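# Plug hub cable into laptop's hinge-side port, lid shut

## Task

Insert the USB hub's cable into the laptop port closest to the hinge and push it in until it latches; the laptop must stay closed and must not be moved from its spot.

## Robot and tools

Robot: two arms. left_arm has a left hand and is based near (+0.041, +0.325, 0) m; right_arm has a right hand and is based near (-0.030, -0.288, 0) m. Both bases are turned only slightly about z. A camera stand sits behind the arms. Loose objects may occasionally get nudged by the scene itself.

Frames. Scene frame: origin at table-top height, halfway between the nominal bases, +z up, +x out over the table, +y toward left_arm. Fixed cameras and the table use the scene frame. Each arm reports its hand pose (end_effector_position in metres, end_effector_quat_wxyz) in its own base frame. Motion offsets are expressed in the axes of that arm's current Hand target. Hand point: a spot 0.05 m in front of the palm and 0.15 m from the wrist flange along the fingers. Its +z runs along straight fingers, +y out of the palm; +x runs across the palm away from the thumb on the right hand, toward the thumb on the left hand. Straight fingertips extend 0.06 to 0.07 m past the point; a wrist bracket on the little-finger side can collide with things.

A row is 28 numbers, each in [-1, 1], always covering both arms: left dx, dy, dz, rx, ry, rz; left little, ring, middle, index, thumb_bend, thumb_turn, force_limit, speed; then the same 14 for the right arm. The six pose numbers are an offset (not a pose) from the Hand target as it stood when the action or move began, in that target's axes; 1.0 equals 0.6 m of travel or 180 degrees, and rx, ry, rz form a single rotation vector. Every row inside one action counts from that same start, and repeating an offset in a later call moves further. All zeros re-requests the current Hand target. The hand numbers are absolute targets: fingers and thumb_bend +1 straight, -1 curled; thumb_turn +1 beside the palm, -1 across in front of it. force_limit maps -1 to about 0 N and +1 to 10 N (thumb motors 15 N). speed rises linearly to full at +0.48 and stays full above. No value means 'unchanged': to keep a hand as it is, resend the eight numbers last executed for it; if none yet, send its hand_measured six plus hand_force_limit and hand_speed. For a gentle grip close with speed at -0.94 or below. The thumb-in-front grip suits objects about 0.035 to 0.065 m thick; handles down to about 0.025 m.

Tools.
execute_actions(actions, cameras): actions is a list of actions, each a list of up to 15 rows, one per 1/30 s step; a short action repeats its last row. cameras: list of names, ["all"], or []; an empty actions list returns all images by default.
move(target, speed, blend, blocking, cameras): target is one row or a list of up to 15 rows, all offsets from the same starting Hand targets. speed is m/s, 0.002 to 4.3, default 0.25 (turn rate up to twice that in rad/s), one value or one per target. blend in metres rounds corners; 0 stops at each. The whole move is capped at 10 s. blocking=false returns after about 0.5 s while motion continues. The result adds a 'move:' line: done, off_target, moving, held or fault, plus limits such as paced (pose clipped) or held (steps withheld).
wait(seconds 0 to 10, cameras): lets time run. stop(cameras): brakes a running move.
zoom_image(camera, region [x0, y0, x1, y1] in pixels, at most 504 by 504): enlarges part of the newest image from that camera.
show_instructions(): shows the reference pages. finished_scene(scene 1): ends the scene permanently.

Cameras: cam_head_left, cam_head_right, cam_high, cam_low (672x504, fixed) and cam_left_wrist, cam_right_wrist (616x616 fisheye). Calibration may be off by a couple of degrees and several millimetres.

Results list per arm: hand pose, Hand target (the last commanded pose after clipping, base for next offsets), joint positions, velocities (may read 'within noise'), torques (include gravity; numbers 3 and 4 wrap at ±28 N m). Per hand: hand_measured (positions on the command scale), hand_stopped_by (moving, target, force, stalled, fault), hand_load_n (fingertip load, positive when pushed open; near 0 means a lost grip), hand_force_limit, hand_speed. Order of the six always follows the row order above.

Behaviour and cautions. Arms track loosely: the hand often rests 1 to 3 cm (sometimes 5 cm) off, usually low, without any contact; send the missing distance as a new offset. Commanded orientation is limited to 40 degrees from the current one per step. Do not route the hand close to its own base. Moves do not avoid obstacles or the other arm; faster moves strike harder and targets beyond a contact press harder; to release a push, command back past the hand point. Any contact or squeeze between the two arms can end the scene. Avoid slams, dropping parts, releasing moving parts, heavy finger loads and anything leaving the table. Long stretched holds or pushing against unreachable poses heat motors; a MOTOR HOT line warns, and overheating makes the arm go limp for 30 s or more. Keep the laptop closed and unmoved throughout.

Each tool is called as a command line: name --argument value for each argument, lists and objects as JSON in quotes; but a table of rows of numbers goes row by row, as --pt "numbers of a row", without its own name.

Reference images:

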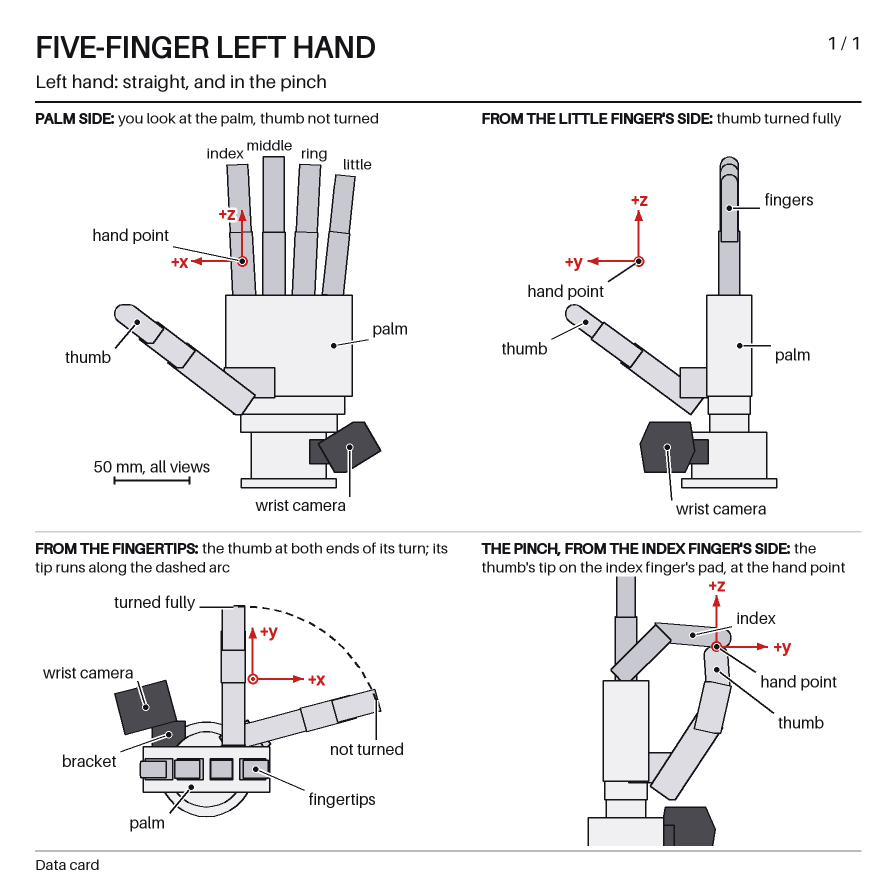

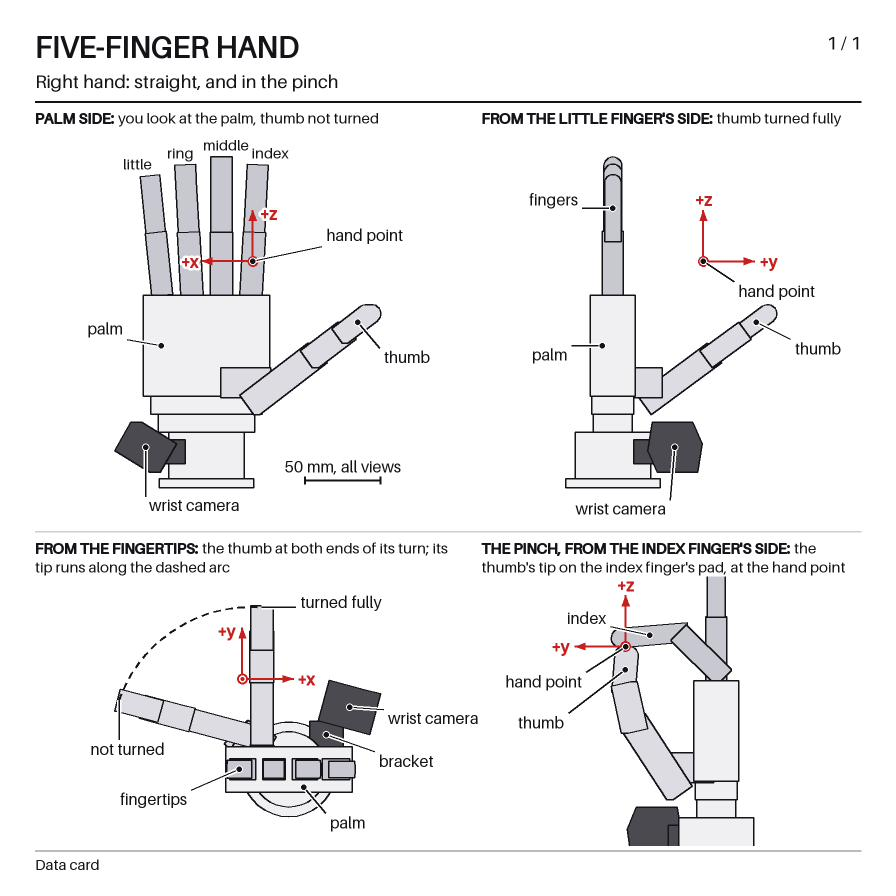

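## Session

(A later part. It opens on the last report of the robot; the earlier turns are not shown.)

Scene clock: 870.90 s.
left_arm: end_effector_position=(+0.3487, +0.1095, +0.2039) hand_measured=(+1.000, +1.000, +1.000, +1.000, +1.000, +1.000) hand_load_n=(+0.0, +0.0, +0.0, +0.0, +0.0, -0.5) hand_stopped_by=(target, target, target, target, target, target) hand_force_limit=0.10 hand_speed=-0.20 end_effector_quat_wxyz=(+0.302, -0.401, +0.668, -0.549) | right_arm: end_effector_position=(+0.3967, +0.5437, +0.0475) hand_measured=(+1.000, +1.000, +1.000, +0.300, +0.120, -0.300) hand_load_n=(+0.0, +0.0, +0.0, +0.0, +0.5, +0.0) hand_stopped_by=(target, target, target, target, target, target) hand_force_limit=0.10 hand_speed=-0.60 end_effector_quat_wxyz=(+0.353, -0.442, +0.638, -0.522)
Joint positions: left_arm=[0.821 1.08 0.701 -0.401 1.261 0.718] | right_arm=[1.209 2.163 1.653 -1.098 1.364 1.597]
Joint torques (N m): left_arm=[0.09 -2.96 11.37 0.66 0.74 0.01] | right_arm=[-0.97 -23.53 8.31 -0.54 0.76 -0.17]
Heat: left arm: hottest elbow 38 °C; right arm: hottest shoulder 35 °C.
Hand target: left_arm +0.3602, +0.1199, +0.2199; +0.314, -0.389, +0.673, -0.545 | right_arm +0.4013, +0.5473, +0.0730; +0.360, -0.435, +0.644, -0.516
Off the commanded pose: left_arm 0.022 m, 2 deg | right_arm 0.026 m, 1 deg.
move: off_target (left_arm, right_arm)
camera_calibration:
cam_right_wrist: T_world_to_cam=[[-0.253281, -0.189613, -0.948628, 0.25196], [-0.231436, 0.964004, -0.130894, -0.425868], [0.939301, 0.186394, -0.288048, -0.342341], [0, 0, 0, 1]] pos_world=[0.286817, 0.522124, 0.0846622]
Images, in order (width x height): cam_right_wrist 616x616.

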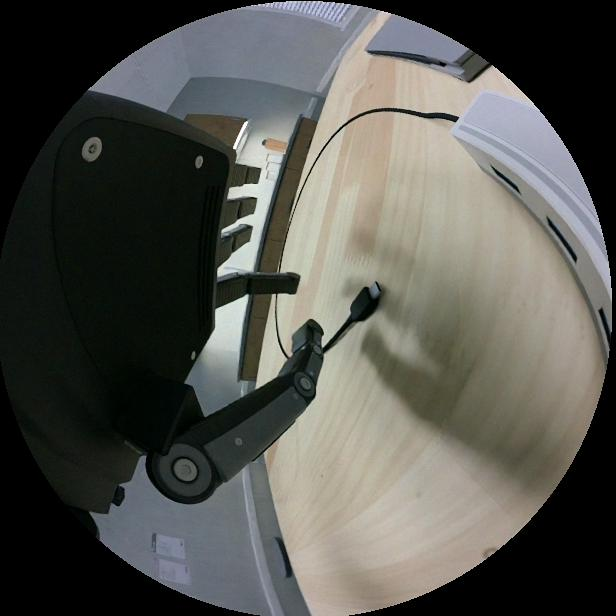

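move --target '[0,0,0,0,0,0,1,1,1,1,1,1,0.1,-0.2,0.023,0.015,-0.024,0,0,0,1,1,1,0.3,0.12,-0.3,0.1,-0.6]' --speed 0.08 --cameras '["cam_right_wrist"]'

zoom_image --camera "cam_right_wrist" --region '[260, 240, 400, 360]'

Scene clock: 880.50 s.
left_arm: end_effector_position=(+0.3487, +0.1095, +0.2039) hand_measured=(+1.000, +1.000, +1.000, +1.000, +1.000, +1.000) hand_load_n=(+0.0, +0.0, +0.0, +0.0, +0.0, +0.0) hand_stopped_by=(target, target, target, target, target, target) hand_force_limit=0.10 hand_speed=-0.20 end_effector_quat_wxyz=(+0.302, -0.401, +0.668, -0.549) | right_arm: end_effector_position=(+0.3830, +0.5317, +0.0419) hand_measured=(+1.000, +1.000, +1.000, +0.300, +0.120, -0.300) hand_load_n=(+0.0, -0.5, +0.0, +0.0, +0.0, +0.0) hand_stopped_by=(target, target, target, target, target, target) hand_force_limit=0.10 hand_speed=-0.60 end_effector_quat_wxyz=(+0.344, -0.447, +0.635, -0.528)
Joint positions: left_arm=[0.821 1.08 0.701 -0.401 1.261 0.718] | right_arm=[1.223 2.159 1.63 -1.189 1.361 1.686]
Joint torques (N m): left_arm=[0.03 -2.9 11.38 0.68 0.74 0.01] | right_arm=[0.03 -23.71 7.71 -0.62 0.77 0.04]
Heat: left arm: hottest elbow 39 °C; right arm: hottest elbow 35 °C.
Hand target: left_arm +0.3602, +0.1199, +0.2199; +0.314, -0.389, +0.673, -0.545 | right_arm +0.3816, +0.5404, +0.0670; +0.360, -0.435, +0.644, -0.516
Off the commanded pose: left_arm 0.022 m, 2 deg | right_arm 0.027 m, 3 deg.
move: off_target (left_arm, right_arm)
camera_calibration:
cam_right_wrist: T_world_to_cam=[[-0.262685, -0.208768, -0.942026, 0.254448], [-0.228446, 0.96201, -0.149495, -0.417456], [0.937448, 0.175931, -0.300398, -0.322103], [0, 0, 0, 1]] pos_world=[0.273429, 0.511386, 0.0805303]
Images, in order (width x height): cam_right_wrist 616x616.

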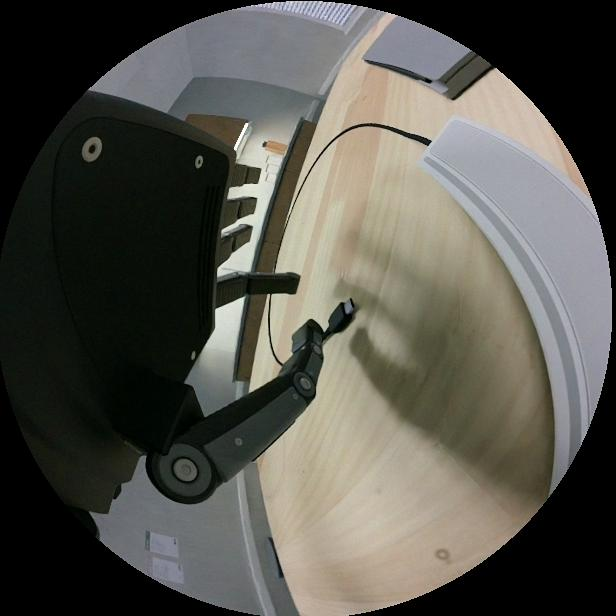

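Scaled by 3.600 from the camera's 616x616 image, which has a finer 880x880 frame.

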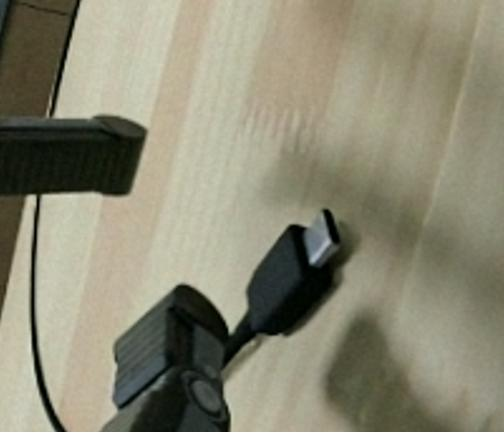

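move --target '[0,0,0,0,0,0,1,1,1,1,1,1,0.1,-0.2,-0.0038,0.027,-0.0072,0,0,0,1,1,1,0.3,0.12,-0.3,0.1,-0.6]' --speed 0.06 --cameras '["cam_right_wrist"]'

zoom_image --camera "cam_right_wrist" --region '[260, 250, 380, 350]'

Scene clock: 887.80 s.
left_arm: end_effector_position=(+0.3487, +0.1095, +0.2039) hand_measured=(+1.000, +1.000, +1.000, +1.000, +1.000, +1.000) hand_load_n=(+0.0, +0.0, +0.0, +0.0, +0.0, -0.5) hand_stopped_by=(target, target, target, target, target, target) hand_force_limit=0.10 hand_speed=-0.20 end_effector_quat_wxyz=(+0.302, -0.401, +0.668, -0.549) | right_arm: end_effector_position=(+0.3756, +0.5327, +0.0430) hand_measured=(+1.000, +1.000, +1.000, +0.300, +0.120, -0.300) hand_load_n=(+0.0, +0.0, +0.0, +0.0, +0.5, +0.0) hand_stopped_by=(target, target, target, target, target, target) hand_force_limit=0.10 hand_speed=-0.60 end_effector_quat_wxyz=(+0.350, -0.442, +0.638, -0.524)
Joint positions: left_arm=[0.821 1.08 0.701 -0.401 1.261 0.718] | right_arm=[1.235 2.159 1.63 -1.231 1.36 1.747]
Joint torques (N m): left_arm=[-0.03 -3.02 11.4 0.7 0.74 0] | right_arm=[0.03 -20.6 9.39 -0.73 0.74 0.05]
Heat: left arm: hottest elbow 39 °C; right arm: hottest elbow 35 °C.
Hand target: left_arm +0.3602, +0.1199, +0.2199; +0.314, -0.389, +0.673, -0.545 | right_arm +0.3754, +0.5455, +0.0521; +0.360, -0.435, +0.644, -0.516
Off the commanded pose: left_arm 0.022 m, 2 deg | right_arm 0.016 m, 2 deg.
move: off_target (left_arm, right_arm)
camera_calibration:
cam_right_wrist: T_world_to_cam=[[-0.256444, -0.19345, -0.947002, 0.243496], [-0.22682, 0.964452, -0.135593, -0.422448], [0.939569, 0.180027, -0.291206, -0.318437], [0, 0, 0, 1]] pos_world=[0.265817, 0.511862, 0.0805796]
Images, in order (width x height): cam_right_wrist 616x616.

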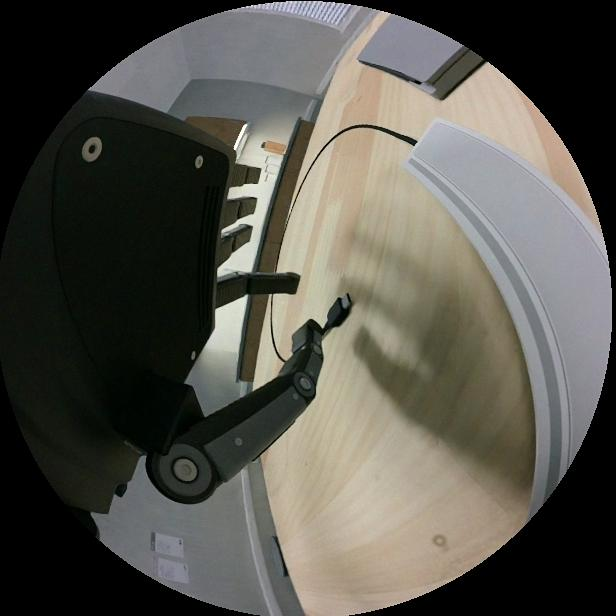

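Scaled by 4.200 from the camera's 616x616 image, which has a finer 880x880 frame.

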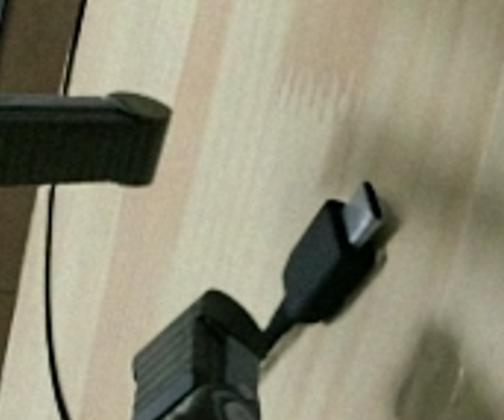

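move --target '[0,0,0,0,0,0,1,1,1,1,1,1,0.1,-0.2,-0.0065,0.0297,0.0058,0,0,0,1,1,1,0.3,0.12,-0.3,0.1,-0.6]' --speed 0.06 --cameras '["cam_right_wrist"]'

zoom_image --camera "cam_right_wrist" --region '[260, 250, 380, 350]'

Scene clock: 892.10 s.
left_arm: end_effector_position=(+0.3487, +0.1095, +0.2039) hand_measured=(+1.000, +1.000, +1.000, +1.000, +1.000, +1.000) hand_load_n=(+0.0, +0.0, +0.0, +0.0, +0.0, -0.5) hand_stopped_by=(target, target, target, target, target, target) hand_force_limit=0.10 hand_speed=-0.20 end_effector_quat_wxyz=(+0.302, -0.401, +0.668, -0.549) | right_arm: end_effector_position=(+0.3754, +0.5321, +0.0288) hand_measured=(+1.000, +1.000, +1.000, +0.300, +0.120, -0.300) hand_load_n=(+0.0, +0.0, +0.0, -0.5, +0.5, +0.0) hand_stopped_by=(target, target, target, target, target, target) hand_force_limit=0.10 hand_speed=-0.60 end_effector_quat_wxyz=(+0.345, -0.446, +0.636, -0.528)
Joint positions: left_arm=[0.821 1.08 0.701 -0.401 1.261 0.718] | right_arm=[1.235 2.185 1.633 -1.231 1.36 1.755]
Joint torques (N m): left_arm=[-0.09 -3.08 11.34 0.66 0.74 0.01] | right_arm=[0.15 -20.13 9.7 -0.06 0.75 0.07]
Heat: left arm: hottest elbow 39 °C; right arm: hottest elbow 36 °C.
Hand target: left_arm +0.3602, +0.1199, +0.2199; +0.314, -0.389, +0.673, -0.545 | right_arm +0.3767, +0.5495, +0.0341; +0.361, -0.435, +0.644, -0.516
Off the commanded pose: left_arm 0.022 m, 2 deg | right_arm 0.018 m, 3 deg.
move: off_target (left_arm, right_arm)
camera_calibration:
cam_right_wrist: T_world_to_cam=[[-0.261534, -0.206445, -0.942858, 0.238479], [-0.226069, 0.962787, -0.148101, -0.42293], [0.938346, 0.174418, -0.298472, -0.318609], [0, 0, 0, 1]] pos_world=[0.265724, 0.511995, 0.0671191]
Images, in order (width x height): cam_right_wrist 616x616.

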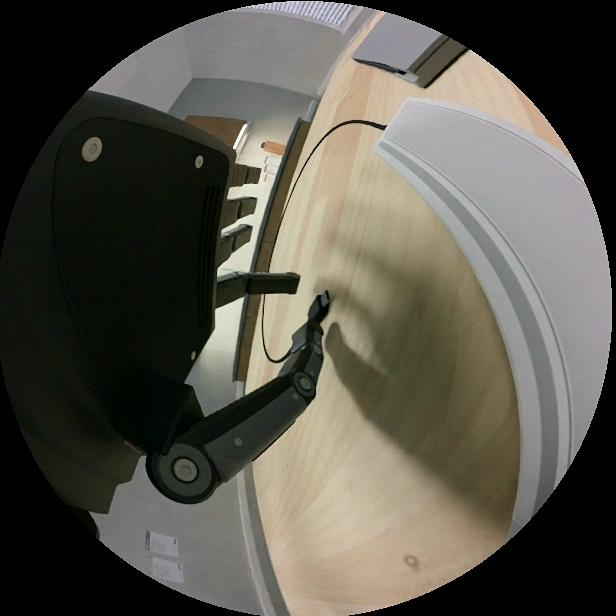

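Scaled by 4.200 from the camera's 616x616 image, which has a finer 880x880 frame.

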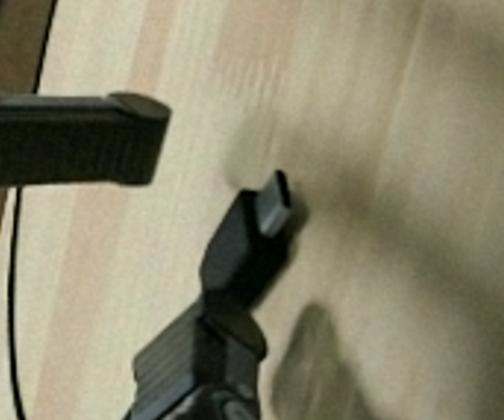

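move --target '[0,0,0,0,0,0,1,1,1,1,1,1,0.1,-0.2,-0.0167,0.0042,-0.0022,0,0,0,1,1,1,0.3,0.12,-0.3,0.1,-0.6]' --speed 0.06 --cameras '["cam_right_wrist"]'

zoom_image --camera "cam_right_wrist" --region '[260, 250, 380, 350]'

Scene clock: 899.00 s.
left_arm: end_effector_position=(+0.3487, +0.1095, +0.2039) hand_measured=(+1.000, +1.000, +1.000, +1.000, +1.000, +1.000) hand_load_n=(+0.0, +0.0, +0.0, +0.0, +0.0, -0.5) hand_stopped_by=(target, target, target, target, target, target) hand_force_limit=0.10 hand_speed=-0.20 end_effector_quat_wxyz=(+0.302, -0.401, +0.668, -0.549) | right_arm: end_effector_position=(+0.3764, +0.5357, +0.0294) hand_measured=(+1.000, +1.000, +1.000, +0.300, +0.120, -0.300) hand_load_n=(+0.0, +0.0, +0.0, +0.0, +0.0, +0.0) hand_stopped_by=(target, target, target, target, target, target) hand_force_limit=0.10 hand_speed=-0.60 end_effector_quat_wxyz=(+0.347, -0.444, +0.637, -0.526)
Joint positions: left_arm=[0.821 1.08 0.701 -0.401 1.261 0.718] | right_arm=[1.235 2.19 1.644 -1.231 1.359 1.755]
Joint torques (N m): left_arm=[0.09 -2.96 11.37 0.68 0.74 0.01] | right_arm=[-0.5 -21.3 6.78 -0.39 0.8 -0.06]
Heat: left arm: hottest elbow 39 °C; right arm: hottest elbow 36 °C.
Hand target: left_arm +0.3602, +0.1199, +0.2199; +0.314, -0.389, +0.673, -0.545 | right_arm +0.3769, +0.5370, +0.0312; +0.348, -0.443, +0.638, -0.525 (not the last commanded pose)
Off the commanded pose: left_arm 0.022 m, 2 deg | right_arm 0.024 m, 2 deg.
move: held (right_arm; a check stopped the path), off_target (left_arm); limits=held
pose unreachable (right arm): on one or more control steps of this call, first in action 0 (counted from 0), this arm could not follow its commanded pose, so it was not sent that pose on those steps. It may still have moved: this result reports where it is.
cause: moving toward the commanded pose would bring a part of the arm too close to another arm (a part of this arm just beyond joint 4 (wrist pitch) and a part of the left arm just beyond its joint 2 (shoulder), at the place that arm is still heading or pushing toward).
camera_calibration:
cam_right_wrist: T_world_to_cam=[[-0.259778, -0.200624, -0.944598, 0.23631], [-0.226009, 0.963644, -0.142513, -0.426685], [0.938848, 0.176466, -0.295676, -0.321317], [0, 0, 0, 1]] pos_world=[0.266621, 0.515283, 0.0674042]
Images, in order (width x height): cam_right_wrist 616x616.

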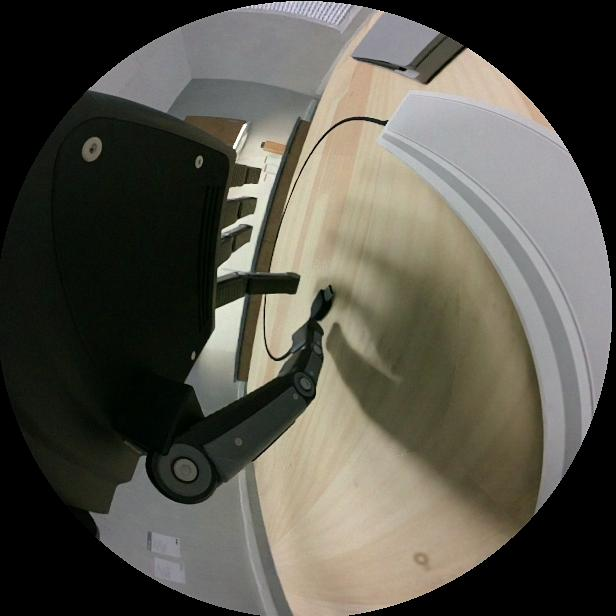

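Scaled by 4.200 from the camera's 616x616 image, which has a finer 880x880 frame.

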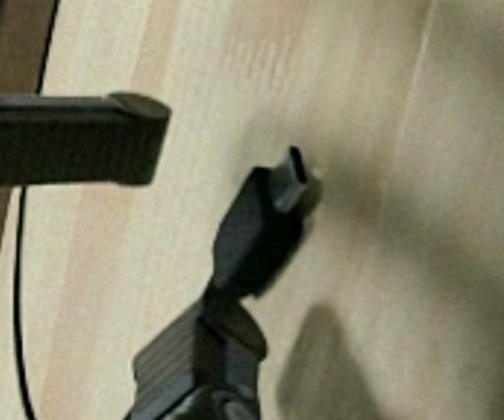

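move --target '[-0.1527,0.1068,-0.5013,0,-0.2717,-0.0578,1,1,1,1,1,1,0.1,-0.2,0,0,0,0,0,0,1,1,1,0.3,0.12,-0.3,0.1,-0.6]' --speed 0.3 --cameras '["cam_right_wrist"]'

zoom_image --camera "cam_right_wrist" --region '[260, 250, 380, 350]'

Scene clock: 911.07 s.
left_arm: end_effector_position=(+0.1438, +0.3350, +0.2040) hand_measured=(+1.000, +1.000, +1.000, +1.000, +1.000, +1.000) hand_load_n=(+0.0, +0.0, +0.0, +0.0, +0.0, -0.5) hand_stopped_by=(target, target, target, target, target, target) hand_force_limit=0.10 hand_speed=-0.20 end_effector_quat_wxyz=(-0.502, +0.643, -0.443, +0.373) | right_arm: end_effector_position=(+0.3764, +0.5357, +0.0294) hand_measured=(+1.000, +1.000, +1.000, +0.300, +0.120, -0.300) hand_load_n=(+0.0, +0.0, -0.5, -0.5, +0.0, +0.0) hand_stopped_by=(target, target, target, target, target, target) hand_force_limit=0.10 hand_speed=-0.60 end_effector_quat_wxyz=(+0.347, -0.444, +0.637, -0.526)
Joint positions: left_arm=[1.682 1.082 0.708 -0.429 1.262 0.742] | right_arm=[1.235 2.19 1.644 -1.231 1.359 1.755]
Joint torques (N m): left_arm=[0.91 -3.14 10.99 1.43 0.74 -0.16] | right_arm=[-0.56 -21.07 6.75 -0.38 0.8 -0.06]
Heat: left arm: hottest elbow 38 °C; right arm: hottest elbow 36 °C.
Hand target: left_arm +0.1397, +0.3532, +0.2201; -0.515, +0.637, -0.446, +0.360 | right_arm +0.3769, +0.5370, +0.0312; +0.348, -0.443, +0.638, -0.525
Off the commanded pose: left_arm 0.025 m, 2 deg | right_arm 0.002 m, 0 deg.
move: off_target (left_arm)
camera_calibration:
cam_right_wrist: T_world_to_cam=[[-0.259778, -0.200624, -0.944598, 0.23631], [-0.226009, 0.963644, -0.142513, -0.426685], [0.938848, 0.176466, -0.295676, -0.321317], [0, 0, 0, 1]] pos_world=[0.266621, 0.515283, 0.0674042]
Images, in order (width x height): cam_right_wrist 616x616.

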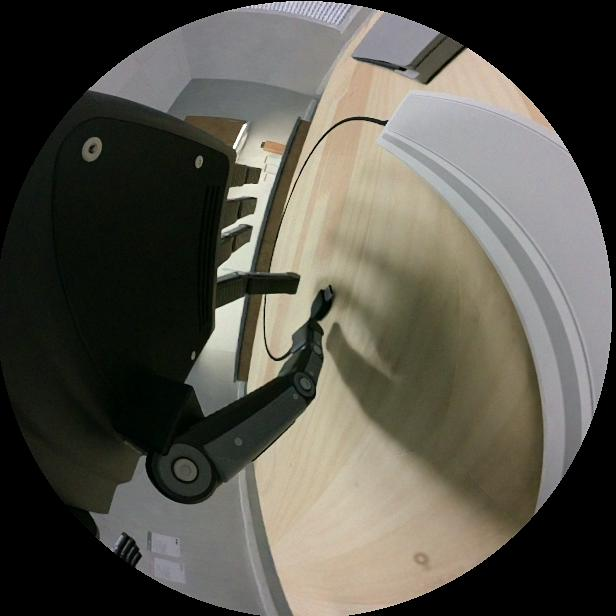

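Scaled by 4.200 from the camera's 616x616 image, which has a finer 880x880 frame.

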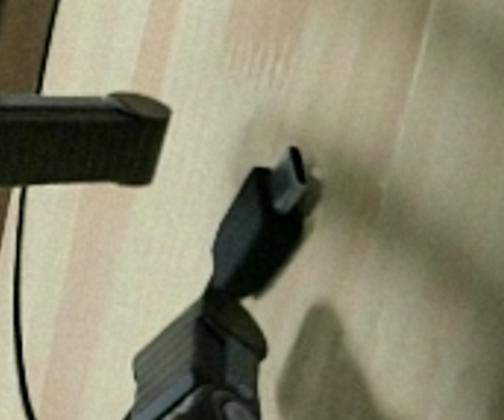

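move --target '[0,0,0,0,0,0,1,1,1,1,1,1,0.1,-0.2,-0.002,0.0165,0.003,0,0,0,1,1,1,0.3,0.12,-0.3,0.1,-0.6]' --speed 0.06 --cameras '["cam_right_wrist"]'

zoom_image --camera "cam_right_wrist" --region '[260, 250, 380, 350]'

Scene clock: 916.23 s.
left_arm: end_effector_position=(+0.1438, +0.3352, +0.2043) hand_measured=(+1.000, +1.000, +1.000, +1.000, +1.000, +1.000) hand_load_n=(+0.0, +0.0, -0.5, +0.0, +0.0, -0.5) hand_stopped_by=(target, target, target, target, target, target) hand_force_limit=0.10 hand_speed=-0.20 end_effector_quat_wxyz=(-0.502, +0.643, -0.442, +0.373) | right_arm: end_effector_position=(+0.3767, +0.5364, +0.0294) hand_measured=(+1.000, +1.000, +1.000, +0.300, +0.120, -0.300) hand_load_n=(+0.0, +0.0, +0.0, +0.0, +0.0, +0.0) hand_stopped_by=(target, target, target, target, target, target) hand_force_limit=0.10 hand_speed=-0.60 end_effector_quat_wxyz=(+0.348, -0.443, +0.638, -0.525)
Joint positions: left_arm=[1.682 1.082 0.708 -0.426 1.262 0.74] | right_arm=[1.235 2.19 1.644 -1.227 1.359 1.755]
Joint torques (N m): left_arm=[0.85 -3.25 10.96 1.44 0.73 -0.15] | right_arm=[-0.38 -19.66 6.74 0.05 0.79 -0.04]
Heat: left arm: hottest elbow 38 °C; right arm: hottest elbow 36 °C.
Hand target: left_arm +0.1397, +0.3531, +0.2201; -0.515, +0.637, -0.446, +0.361 | right_arm +0.3770, +0.5380, +0.0211; +0.348, -0.443, +0.638, -0.525
Off the commanded pose: left_arm 0.024 m, 2 deg | right_arm 0.008 m, 0 deg.
move: off_target (left_arm)
camera_calibration:
cam_right_wrist: T_world_to_cam=[[-0.258296, -0.196581, -0.945854, 0.233883], [-0.225814, 0.964241, -0.138737, -0.427855], [0.939304, 0.177751, -0.29345, -0.322604], [0, 0, 0, 1]] pos_world=[0.266819, 0.515876, 0.067192]
Images, in order (width x height): cam_right_wrist 616x616.

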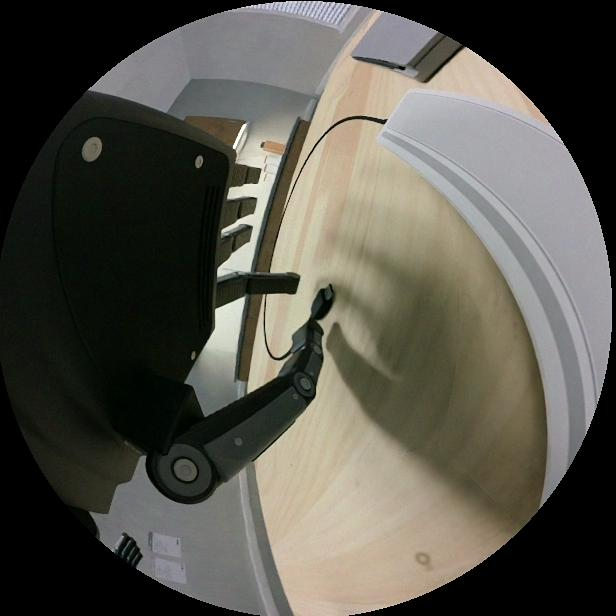

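Scaled by 4.200 from the camera's 616x616 image, which has a finer 880x880 frame.

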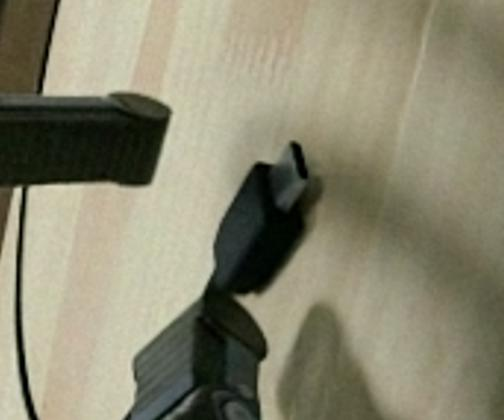

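move --target '[0,0,0,0,0,0,1,1,1,1,1,1,0.1,-0.2,0,0.0165,0.0035,0,0,0,1,1,1,0.3,0.12,-0.3,0.1,-0.6]' --speed 0.06 --cameras '["cam_right_wrist"]'

zoom_image --camera "cam_right_wrist" --region '[260, 250, 380, 350]'

Scene clock: 921.13 s.
left_arm: end_effector_position=(+0.1438, +0.3353, +0.2042) hand_measured=(+1.000, +1.000, +1.000, +1.000, +1.000, +1.000) hand_load_n=(+0.0, +0.0, +0.0, +0.0, +0.0, -0.5) hand_stopped_by=(target, target, target, target, target, target) hand_force_limit=0.10 hand_speed=-0.20 end_effector_quat_wxyz=(-0.502, +0.643, -0.442, +0.373) | right_arm: end_effector_position=(+0.3772, +0.5372, +0.0241) hand_measured=(+1.000, +1.000, +1.000, +0.300, +0.120, -0.300) hand_load_n=(+0.0, +0.0, +0.0, +0.0, -2.0, -0.5) hand_stopped_by=(target, target, target, target, target, target) hand_force_limit=0.10 hand_speed=-0.60 end_effector_quat_wxyz=(+0.351, -0.441, +0.638, -0.525)
Joint positions: left_arm=[1.682 1.082 0.708 -0.426 1.261 0.739] | right_arm=[1.235 2.197 1.641 -1.209 1.362 1.755]
Joint torques (N m): left_arm=[0.97 -3.02 10.95 1.43 0.74 -0.14] | right_arm=[-0.5 -19.19 6.53 0.05 0.71 -0.04]
Heat: left arm: hottest elbow 38 °C; right arm: hottest elbow 36 °C.
Hand target: left_arm +0.1397, +0.3531, +0.2201; -0.515, +0.637, -0.446, +0.361 | right_arm +0.3769, +0.5378, +0.0111; +0.348, -0.443, +0.638, -0.525
Off the commanded pose: left_arm 0.024 m, 2 deg | right_arm 0.013 m, 0 deg.
move: off_target (left_arm, right_arm)
camera_calibration:
cam_right_wrist: T_world_to_cam=[[-0.253989, -0.192048, -0.947949, 0.225129], [-0.225757, 0.964788, -0.134971, -0.429685], [0.940491, 0.179725, -0.288402, -0.326463], [0, 0, 0, 1]] pos_world=[0.267212, 0.516464, 0.0612628]
Images, in order (width x height): cam_right_wrist 616x616.

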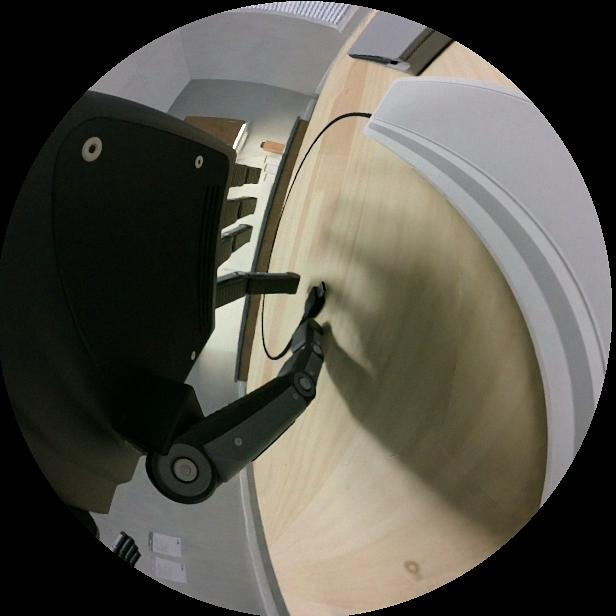

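Scaled by 4.200 from the camera's 616x616 image, which has a finer 880x880 frame.

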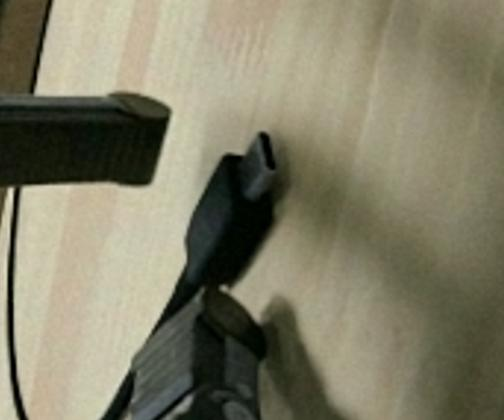

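move --pt "0 0 0 0 0 0 1 1 1 1 1 1 0.1 -0.2 0 0 0 0 0 0 1 1 1 0.3 0.1 -0.35 0.1 -0.6" --pt "0 0 0 0 0 0 1 1 1 1 1 1 0.1 -0.2 0 0 0 0 0 0 1 1 1 -0.2 0.1 -0.35 -0.4 -0.9" --speed 0.05 --cameras '["cam_right_wrist"]'

zoom_image --camera "cam_right_wrist" --region '[260, 250, 380, 350]'

Scene clock: 933.30 s.
left_arm: end_effector_position=(+0.1438, +0.3353, +0.2042) hand_measured=(+1.000, +1.000, +1.000, +1.000, +1.000, +1.000) hand_load_n=(+0.0, +0.0, +0.0, -0.5, +0.0, -0.5) hand_stopped_by=(target, target, target, target, target, target) hand_force_limit=0.10 hand_speed=-0.20 end_effector_quat_wxyz=(-0.502, +0.643, -0.442, +0.373) | right_arm: end_effector_position=(+0.3784, +0.5378, +0.0249) hand_measured=(+1.000, +1.000, +1.000, -0.052, +0.100, -0.350) hand_load_n=(+0.0, +0.0, +0.0, +2.5, +0.5, +0.0) hand_stopped_by=(target, target, target, force, target, target) hand_force_limit=-0.40 hand_speed=-0.90 end_effector_quat_wxyz=(+0.354, -0.439, +0.637, -0.526)
Joint positions: left_arm=[1.682 1.082 0.708 -0.426 1.261 0.739] | right_arm=[1.235 2.198 1.641 -1.204 1.369 1.755]
Joint torques (N m): left_arm=[0.85 -3.08 10.93 1.44 0.74 -0.15] | right_arm=[-0.32 -19.43 6.52 -0.13 0.45 -0.04]
Heat: left arm: hottest elbow 37 °C; right arm: hottest elbow 36 °C.
Hand target: left_arm +0.1397, +0.3531, +0.2201; -0.515, +0.637, -0.446, +0.361 | right_arm +0.3770, +0.5378, +0.0111; +0.348, -0.443, +0.638, -0.525
Off the commanded pose: left_arm 0.024 m, 2 deg | right_arm 0.014 m, 1 deg.
move: off_target (left_arm, right_arm); target 2's new numbers were sent with right_arm's hand 0.013 m and 0 deg from that target
camera_calibration:
cam_right_wrist: T_world_to_cam=[[-0.24611, -0.190762, -0.950284, 0.22275], [-0.225614, 0.964784, -0.135242, -0.429889], [0.942618, 0.181113, -0.280482, -0.329155], [0, 0, 0, 1]] pos_world=[0.268099, 0.516856, 0.0612147]
Images, in order (width x height): cam_right_wrist 616x616.

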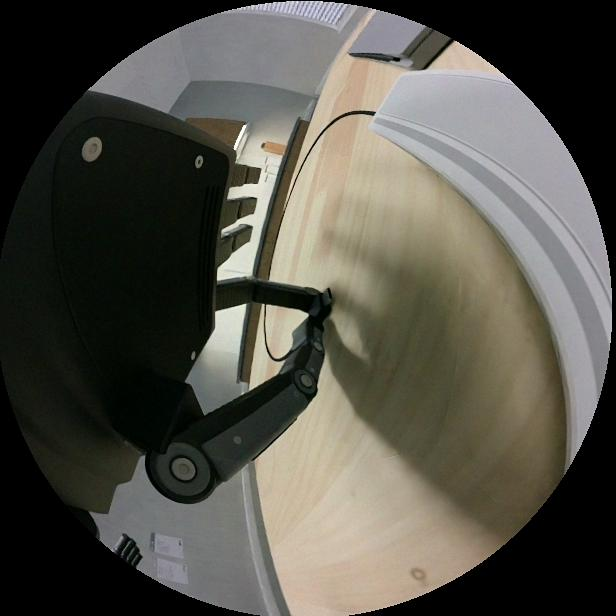

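Scaled by 4.200 from the camera's 616x616 image, which has a finer 880x880 frame.

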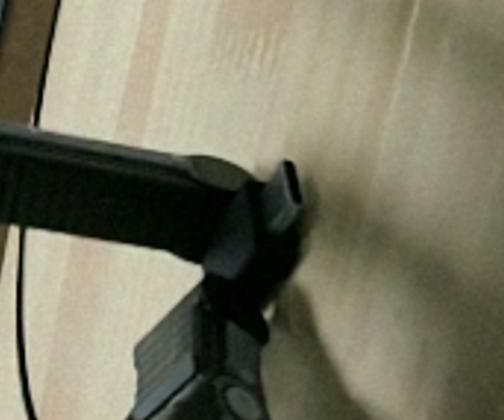

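move --target '[0,0,0,0,0,0,1,1,1,1,1,1,0.1,-0.2,0,0,0,0,0,0,1,1,1,-0.25,0.1,-0.35,-0.05,-0.93]' --speed 0.05 --cameras '["cam_right_wrist"]'

zoom_image --camera "cam_right_wrist" --region '[260, 250, 380, 350]'

Scene clock: 937.33 s.
left_arm: end_effector_position=(+0.1438, +0.3353, +0.2042) hand_measured=(+1.000, +1.000, +1.000, +1.000, +1.000, +1.000) hand_load_n=(+0.0, +0.0, +0.0, +0.0, +0.0, -0.5) hand_stopped_by=(target, target, target, target, target, target) hand_force_limit=0.10 hand_speed=-0.20 end_effector_quat_wxyz=(-0.502, +0.643, -0.442, +0.373) | right_arm: end_effector_position=(+0.3784, +0.5378, +0.0251) hand_measured=(+1.000, +1.000, +1.000, -0.070, +0.100, -0.350) hand_load_n=(+0.0, -0.5, +0.0, +4.5, +1.5, -0.5) hand_stopped_by=(target, target, target, force, target, target) hand_force_limit=-0.05 hand_speed=-0.93 end_effector_quat_wxyz=(+0.354, -0.439, +0.637, -0.526)
Joint positions: left_arm=[1.682 1.082 0.708 -0.426 1.261 0.739] | right_arm=[1.235 2.198 1.641 -1.204 1.37 1.755]
Joint torques (N m): left_arm=[0.91 -3.19 10.95 1.42 0.75 -0.15] | right_arm=[-0.44 -19.43 6.53 -0.12 0.42 -0.05]
Heat: left arm: hottest elbow 37 °C; right arm: hottest elbow 36 °C.
Hand target: left_arm +0.1397, +0.3531, +0.2201; -0.515, +0.637, -0.446, +0.361 | right_arm +0.3770, +0.5378, +0.0112; +0.348, -0.443, +0.638, -0.525
Off the commanded pose: left_arm 0.024 m, 2 deg | right_arm 0.014 m, 1 deg.
move: off_target (left_arm, right_arm)
camera_calibration:
cam_right_wrist: T_world_to_cam=[[-0.245433, -0.191066, -0.950398, 0.222848], [-0.225604, 0.964724, -0.135686, -0.429798], [0.942797, 0.181112, -0.27988, -0.329305], [0, 0, 0, 1]] pos_world=[0.268198, 0.516856, 0.0613109]
Images, in order (width x height): cam_right_wrist 616x616.

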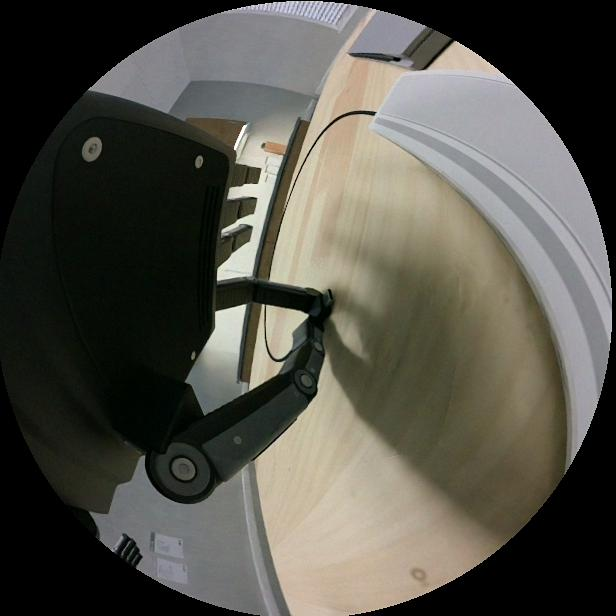

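Scaled by 4.200 from the camera's 616x616 image, which has a finer 880x880 frame.

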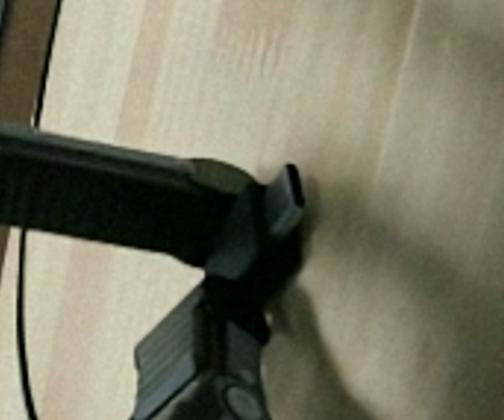

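move --target '[0,0,0,0,0,0,1,1,1,1,1,1,0.1,-0.2,0,0,0,0,0,0,1,1,1,-0.2,0.1,-0.35,0.15,-0.94]' --speed 0.05 --cameras '["cam_right_wrist"]'

zoom_image --camera "cam_right_wrist" --region '[260, 250, 380, 350]'

Scene clock: 941.37 s.
left_arm: end_effector_position=(+0.1438, +0.3353, +0.2042) hand_measured=(+1.000, +1.000, +1.000, +1.000, +1.000, +1.000) hand_load_n=(+0.0, +0.0, -0.5, -0.5, +0.0, -0.5) hand_stopped_by=(target, target, target, target, target, target) hand_force_limit=0.10 hand_speed=-0.20 end_effector_quat_wxyz=(-0.502, +0.643, -0.442, +0.373) | right_arm: end_effector_position=(+0.3785, +0.5378, +0.0252) hand_measured=(+1.000, +1.000, +1.000, -0.078, +0.100, -0.350) hand_load_n=(+0.0, +0.0, +0.0, +6.0, +2.5, -0.5) hand_stopped_by=(target, target, target, force, target, target) hand_force_limit=0.15 hand_speed=-0.94 end_effector_quat_wxyz=(+0.354, -0.439, +0.637, -0.526)
Joint positions: left_arm=[1.682 1.082 0.708 -0.426 1.261 0.739] | right_arm=[1.235 2.198 1.641 -1.204 1.37 1.755]
Joint torques (N m): left_arm=[1.03 -3.19 10.96 1.42 0.73 -0.15] | right_arm=[-0.44 -19.37 6.52 -0.13 0.41 -0.04]
Heat: left arm: hottest elbow 37 °C; right arm: hottest elbow 36 °C.
Hand target: left_arm +0.1397, +0.3531, +0.2201; -0.515, +0.637, -0.446, +0.361 | right_arm +0.3770, +0.5378, +0.0112; +0.348, -0.443, +0.638, -0.525
Off the commanded pose: left_arm 0.024 m, 2 deg | right_arm 0.014 m, 1 deg.
move: off_target (left_arm, right_arm)
camera_calibration:
cam_right_wrist: T_world_to_cam=[[-0.245081, -0.191193, -0.950463, 0.222821], [-0.225684, 0.964681, -0.135859, -0.429743], [0.942869, 0.181208, -0.279574, -0.329393], [0, 0, 0, 1]] pos_world=[0.268198, 0.516855, 0.0613089]
Images, in order (width x height): cam_right_wrist 616x616.

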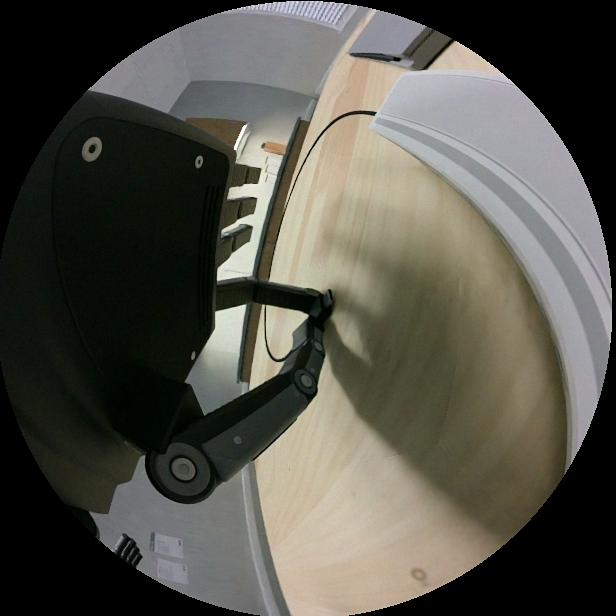

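Scaled by 4.200 from the camera's 616x616 image, which has a finer 880x880 frame.

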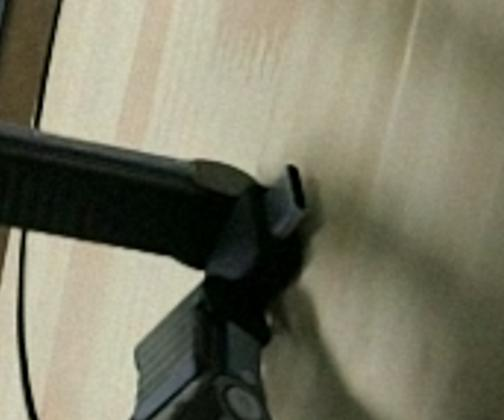

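move --target '[0,0,0,0,0,0,1,1,1,1,1,1,0.1,-0.2,0,-0.0815,-0.0173,0,0,0,1,1,1,-0.2,0.1,-0.35,0.15,-0.94]' --speed 0.04 --cameras '["cam_right_wrist", "cam_high"]'

zoom_image --camera "cam_right_wrist" --region '[260, 250, 380, 350]'

Scene clock: 947.13 s.
left_arm: end_effector_position=(+0.1438, +0.3353, +0.2042) hand_measured=(+1.000, +1.000, +1.000, +1.000, +1.000, +1.000) hand_load_n=(+0.0, +0.0, +0.0, +0.0, +0.0, +0.0) hand_stopped_by=(target, target, target, target, target, target) hand_force_limit=0.10 hand_speed=-0.20 end_effector_quat_wxyz=(-0.502, +0.643, -0.442, +0.373) | right_arm: end_effector_position=(+0.3737, +0.5268, +0.0290) hand_measured=(+1.000, +1.000, +1.000, -0.078, +0.100, -0.350) hand_load_n=(-0.5, +0.0, +0.0, +4.5, +2.5, -0.5) hand_stopped_by=(target, target, target, force, target, target) hand_force_limit=0.15 hand_speed=-0.94 end_effector_quat_wxyz=(+0.332, -0.456, +0.627, -0.538)
Joint positions: left_arm=[1.682 1.082 0.708 -0.426 1.261 0.739] | right_arm=[1.235 2.189 1.641 -1.278 1.361 1.755]
Joint torques (N m): left_arm=[0.85 -3.14 10.93 1.42 0.74 -0.15] | right_arm=[-0.44 -24.06 8.94 -0.69 0.74 -0.08]
Heat: left arm: hottest elbow 37 °C; right arm: hottest elbow 36 °C.
Hand target: left_arm +0.1397, +0.3531, +0.2201; -0.515, +0.637, -0.446, +0.361 | right_arm +0.3772, +0.5387, +0.0610; +0.348, -0.443, +0.638, -0.525
Off the commanded pose: left_arm 0.024 m, 2 deg | right_arm 0.035 m, 3 deg.
move: off_target (left_arm, right_arm)
camera_calibration:
cam_right_wrist: T_world_to_cam=[[-0.27369, -0.244658, -0.930181, 0.261423], [-0.228418, 0.955972, -0.184233, -0.412653], [0.934301, 0.162047, -0.317524, -0.307456], [0, 0, 0, 1]] pos_world=[0.264548, 0.508266, 0.0695214]
Images, in order (width x height): cam_high 672x504, cam_right_wrist 616x616.

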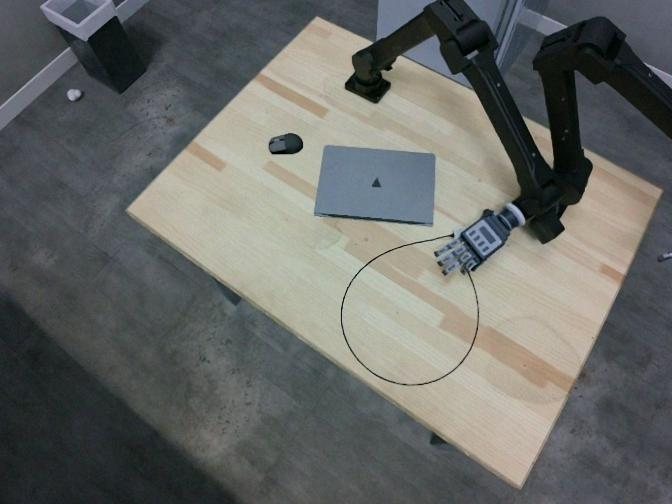

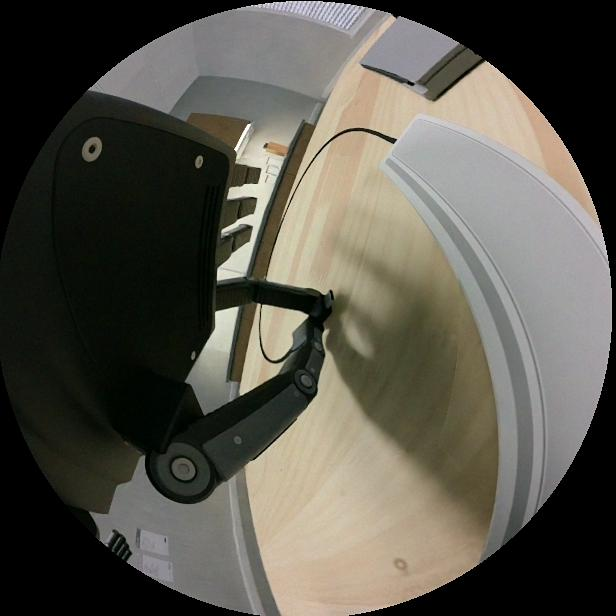

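Scaled by 4.200 from the camera's 616x616 image, which has a finer 880x880 frame.

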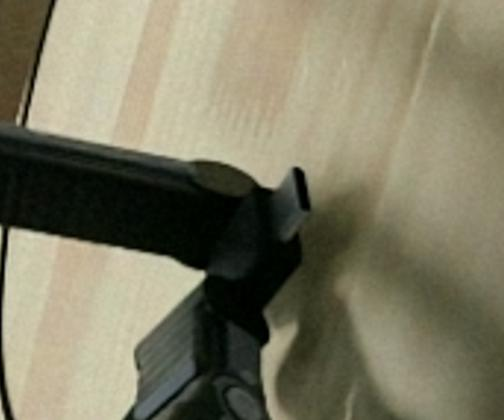

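move --target '[0,0,0,0,0,0,1,1,1,1,1,1,0.1,-0.2,-0.01,-0.035,-0.008,0,0,0,1,1,1,-0.2,0.1,-0.35,0.15,-0.94]' --speed 0.04 --cameras '["cam_right_wrist"]'

zoom_image --camera "cam_right_wrist" --region '[260, 250, 380, 350]'

Scene clock: 951.47 s.
left_arm: end_effector_position=(+0.1438, +0.3353, +0.2042) hand_measured=(+1.000, +1.000, +1.000, +1.000, +1.000, +1.000) hand_load_n=(-0.5, +0.0, +0.0, +0.0, +0.0, +0.0) hand_stopped_by=(target, target, target, target, target, target) hand_force_limit=0.10 hand_speed=-0.20 end_effector_quat_wxyz=(-0.502, +0.643, -0.442, +0.373) | right_arm: end_effector_position=(+0.3751, +0.5308, +0.0494) hand_measured=(+1.000, +1.000, +1.000, -0.078, +0.100, -0.350) hand_load_n=(+0.0, +0.0, +0.0, +4.5, +2.0, -0.5) hand_stopped_by=(target, target, target, force, target, target) hand_force_limit=0.15 hand_speed=-0.94 end_effector_quat_wxyz=(+0.330, -0.457, +0.626, -0.539)
Joint positions: left_arm=[1.682 1.082 0.708 -0.426 1.261 0.739] | right_arm=[1.235 2.173 1.674 -1.331 1.361 1.755]
Joint torques (N m): left_arm=[0.85 -3.25 10.95 1.42 0.74 -0.15] | right_arm=[-0.5 -23.82 9.98 -0.85 0.74 -0.08]
Heat: left arm: hottest elbow 37 °C; right arm: hottest elbow 36 °C.
Hand target: left_arm +0.1397, +0.3531, +0.2201; -0.515, +0.637, -0.446, +0.361 | right_arm +0.3793, +0.5449, +0.0824; +0.348, -0.443, +0.638, -0.525
Off the commanded pose: left_arm 0.024 m, 2 deg | right_arm 0.036 m, 3 deg.
move: off_target (left_arm, right_arm)
camera_calibration:
cam_right_wrist: T_world_to_cam=[[-0.275046, -0.248662, -0.928718, 0.284382], [-0.22869, 0.955171, -0.188016, -0.411715], [0.933836, 0.160675, -0.319582, -0.301859], [0, 0, 0, 1]] pos_world=[0.26595, 0.512474, 0.0902325]
Images, in order (width x height): cam_right_wrist 616x616.

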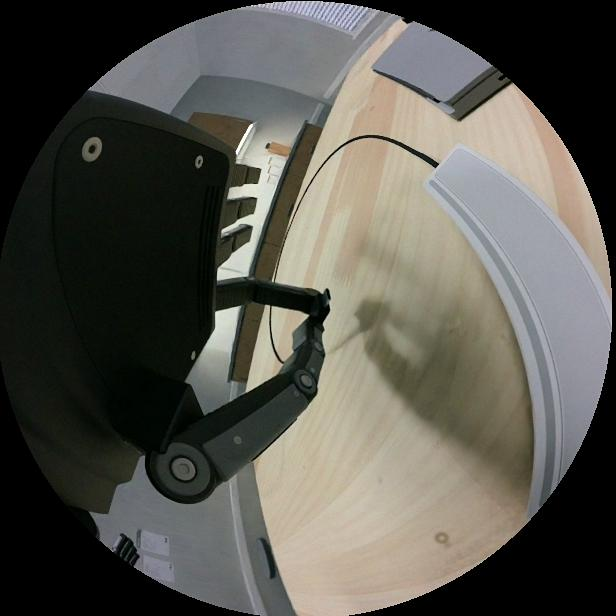

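Scaled by 4.200 from the camera's 616x616 image, which has a finer 880x880 frame.

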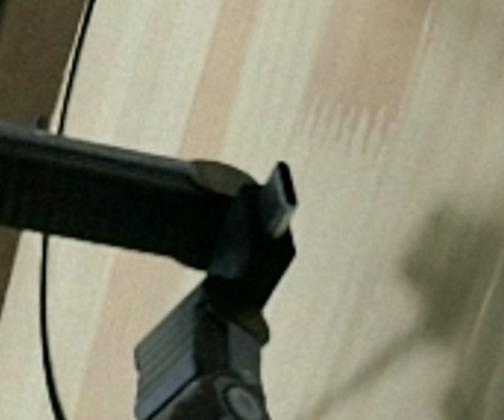

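zoom_image --camera "cam_right_wrist" --region '[300, 280, 350, 330]'

Scaled by 10.080 from the camera's 616x616 image, which has a finer 880x880 frame.

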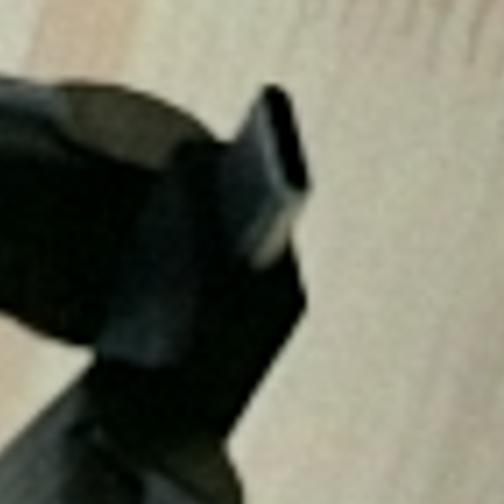

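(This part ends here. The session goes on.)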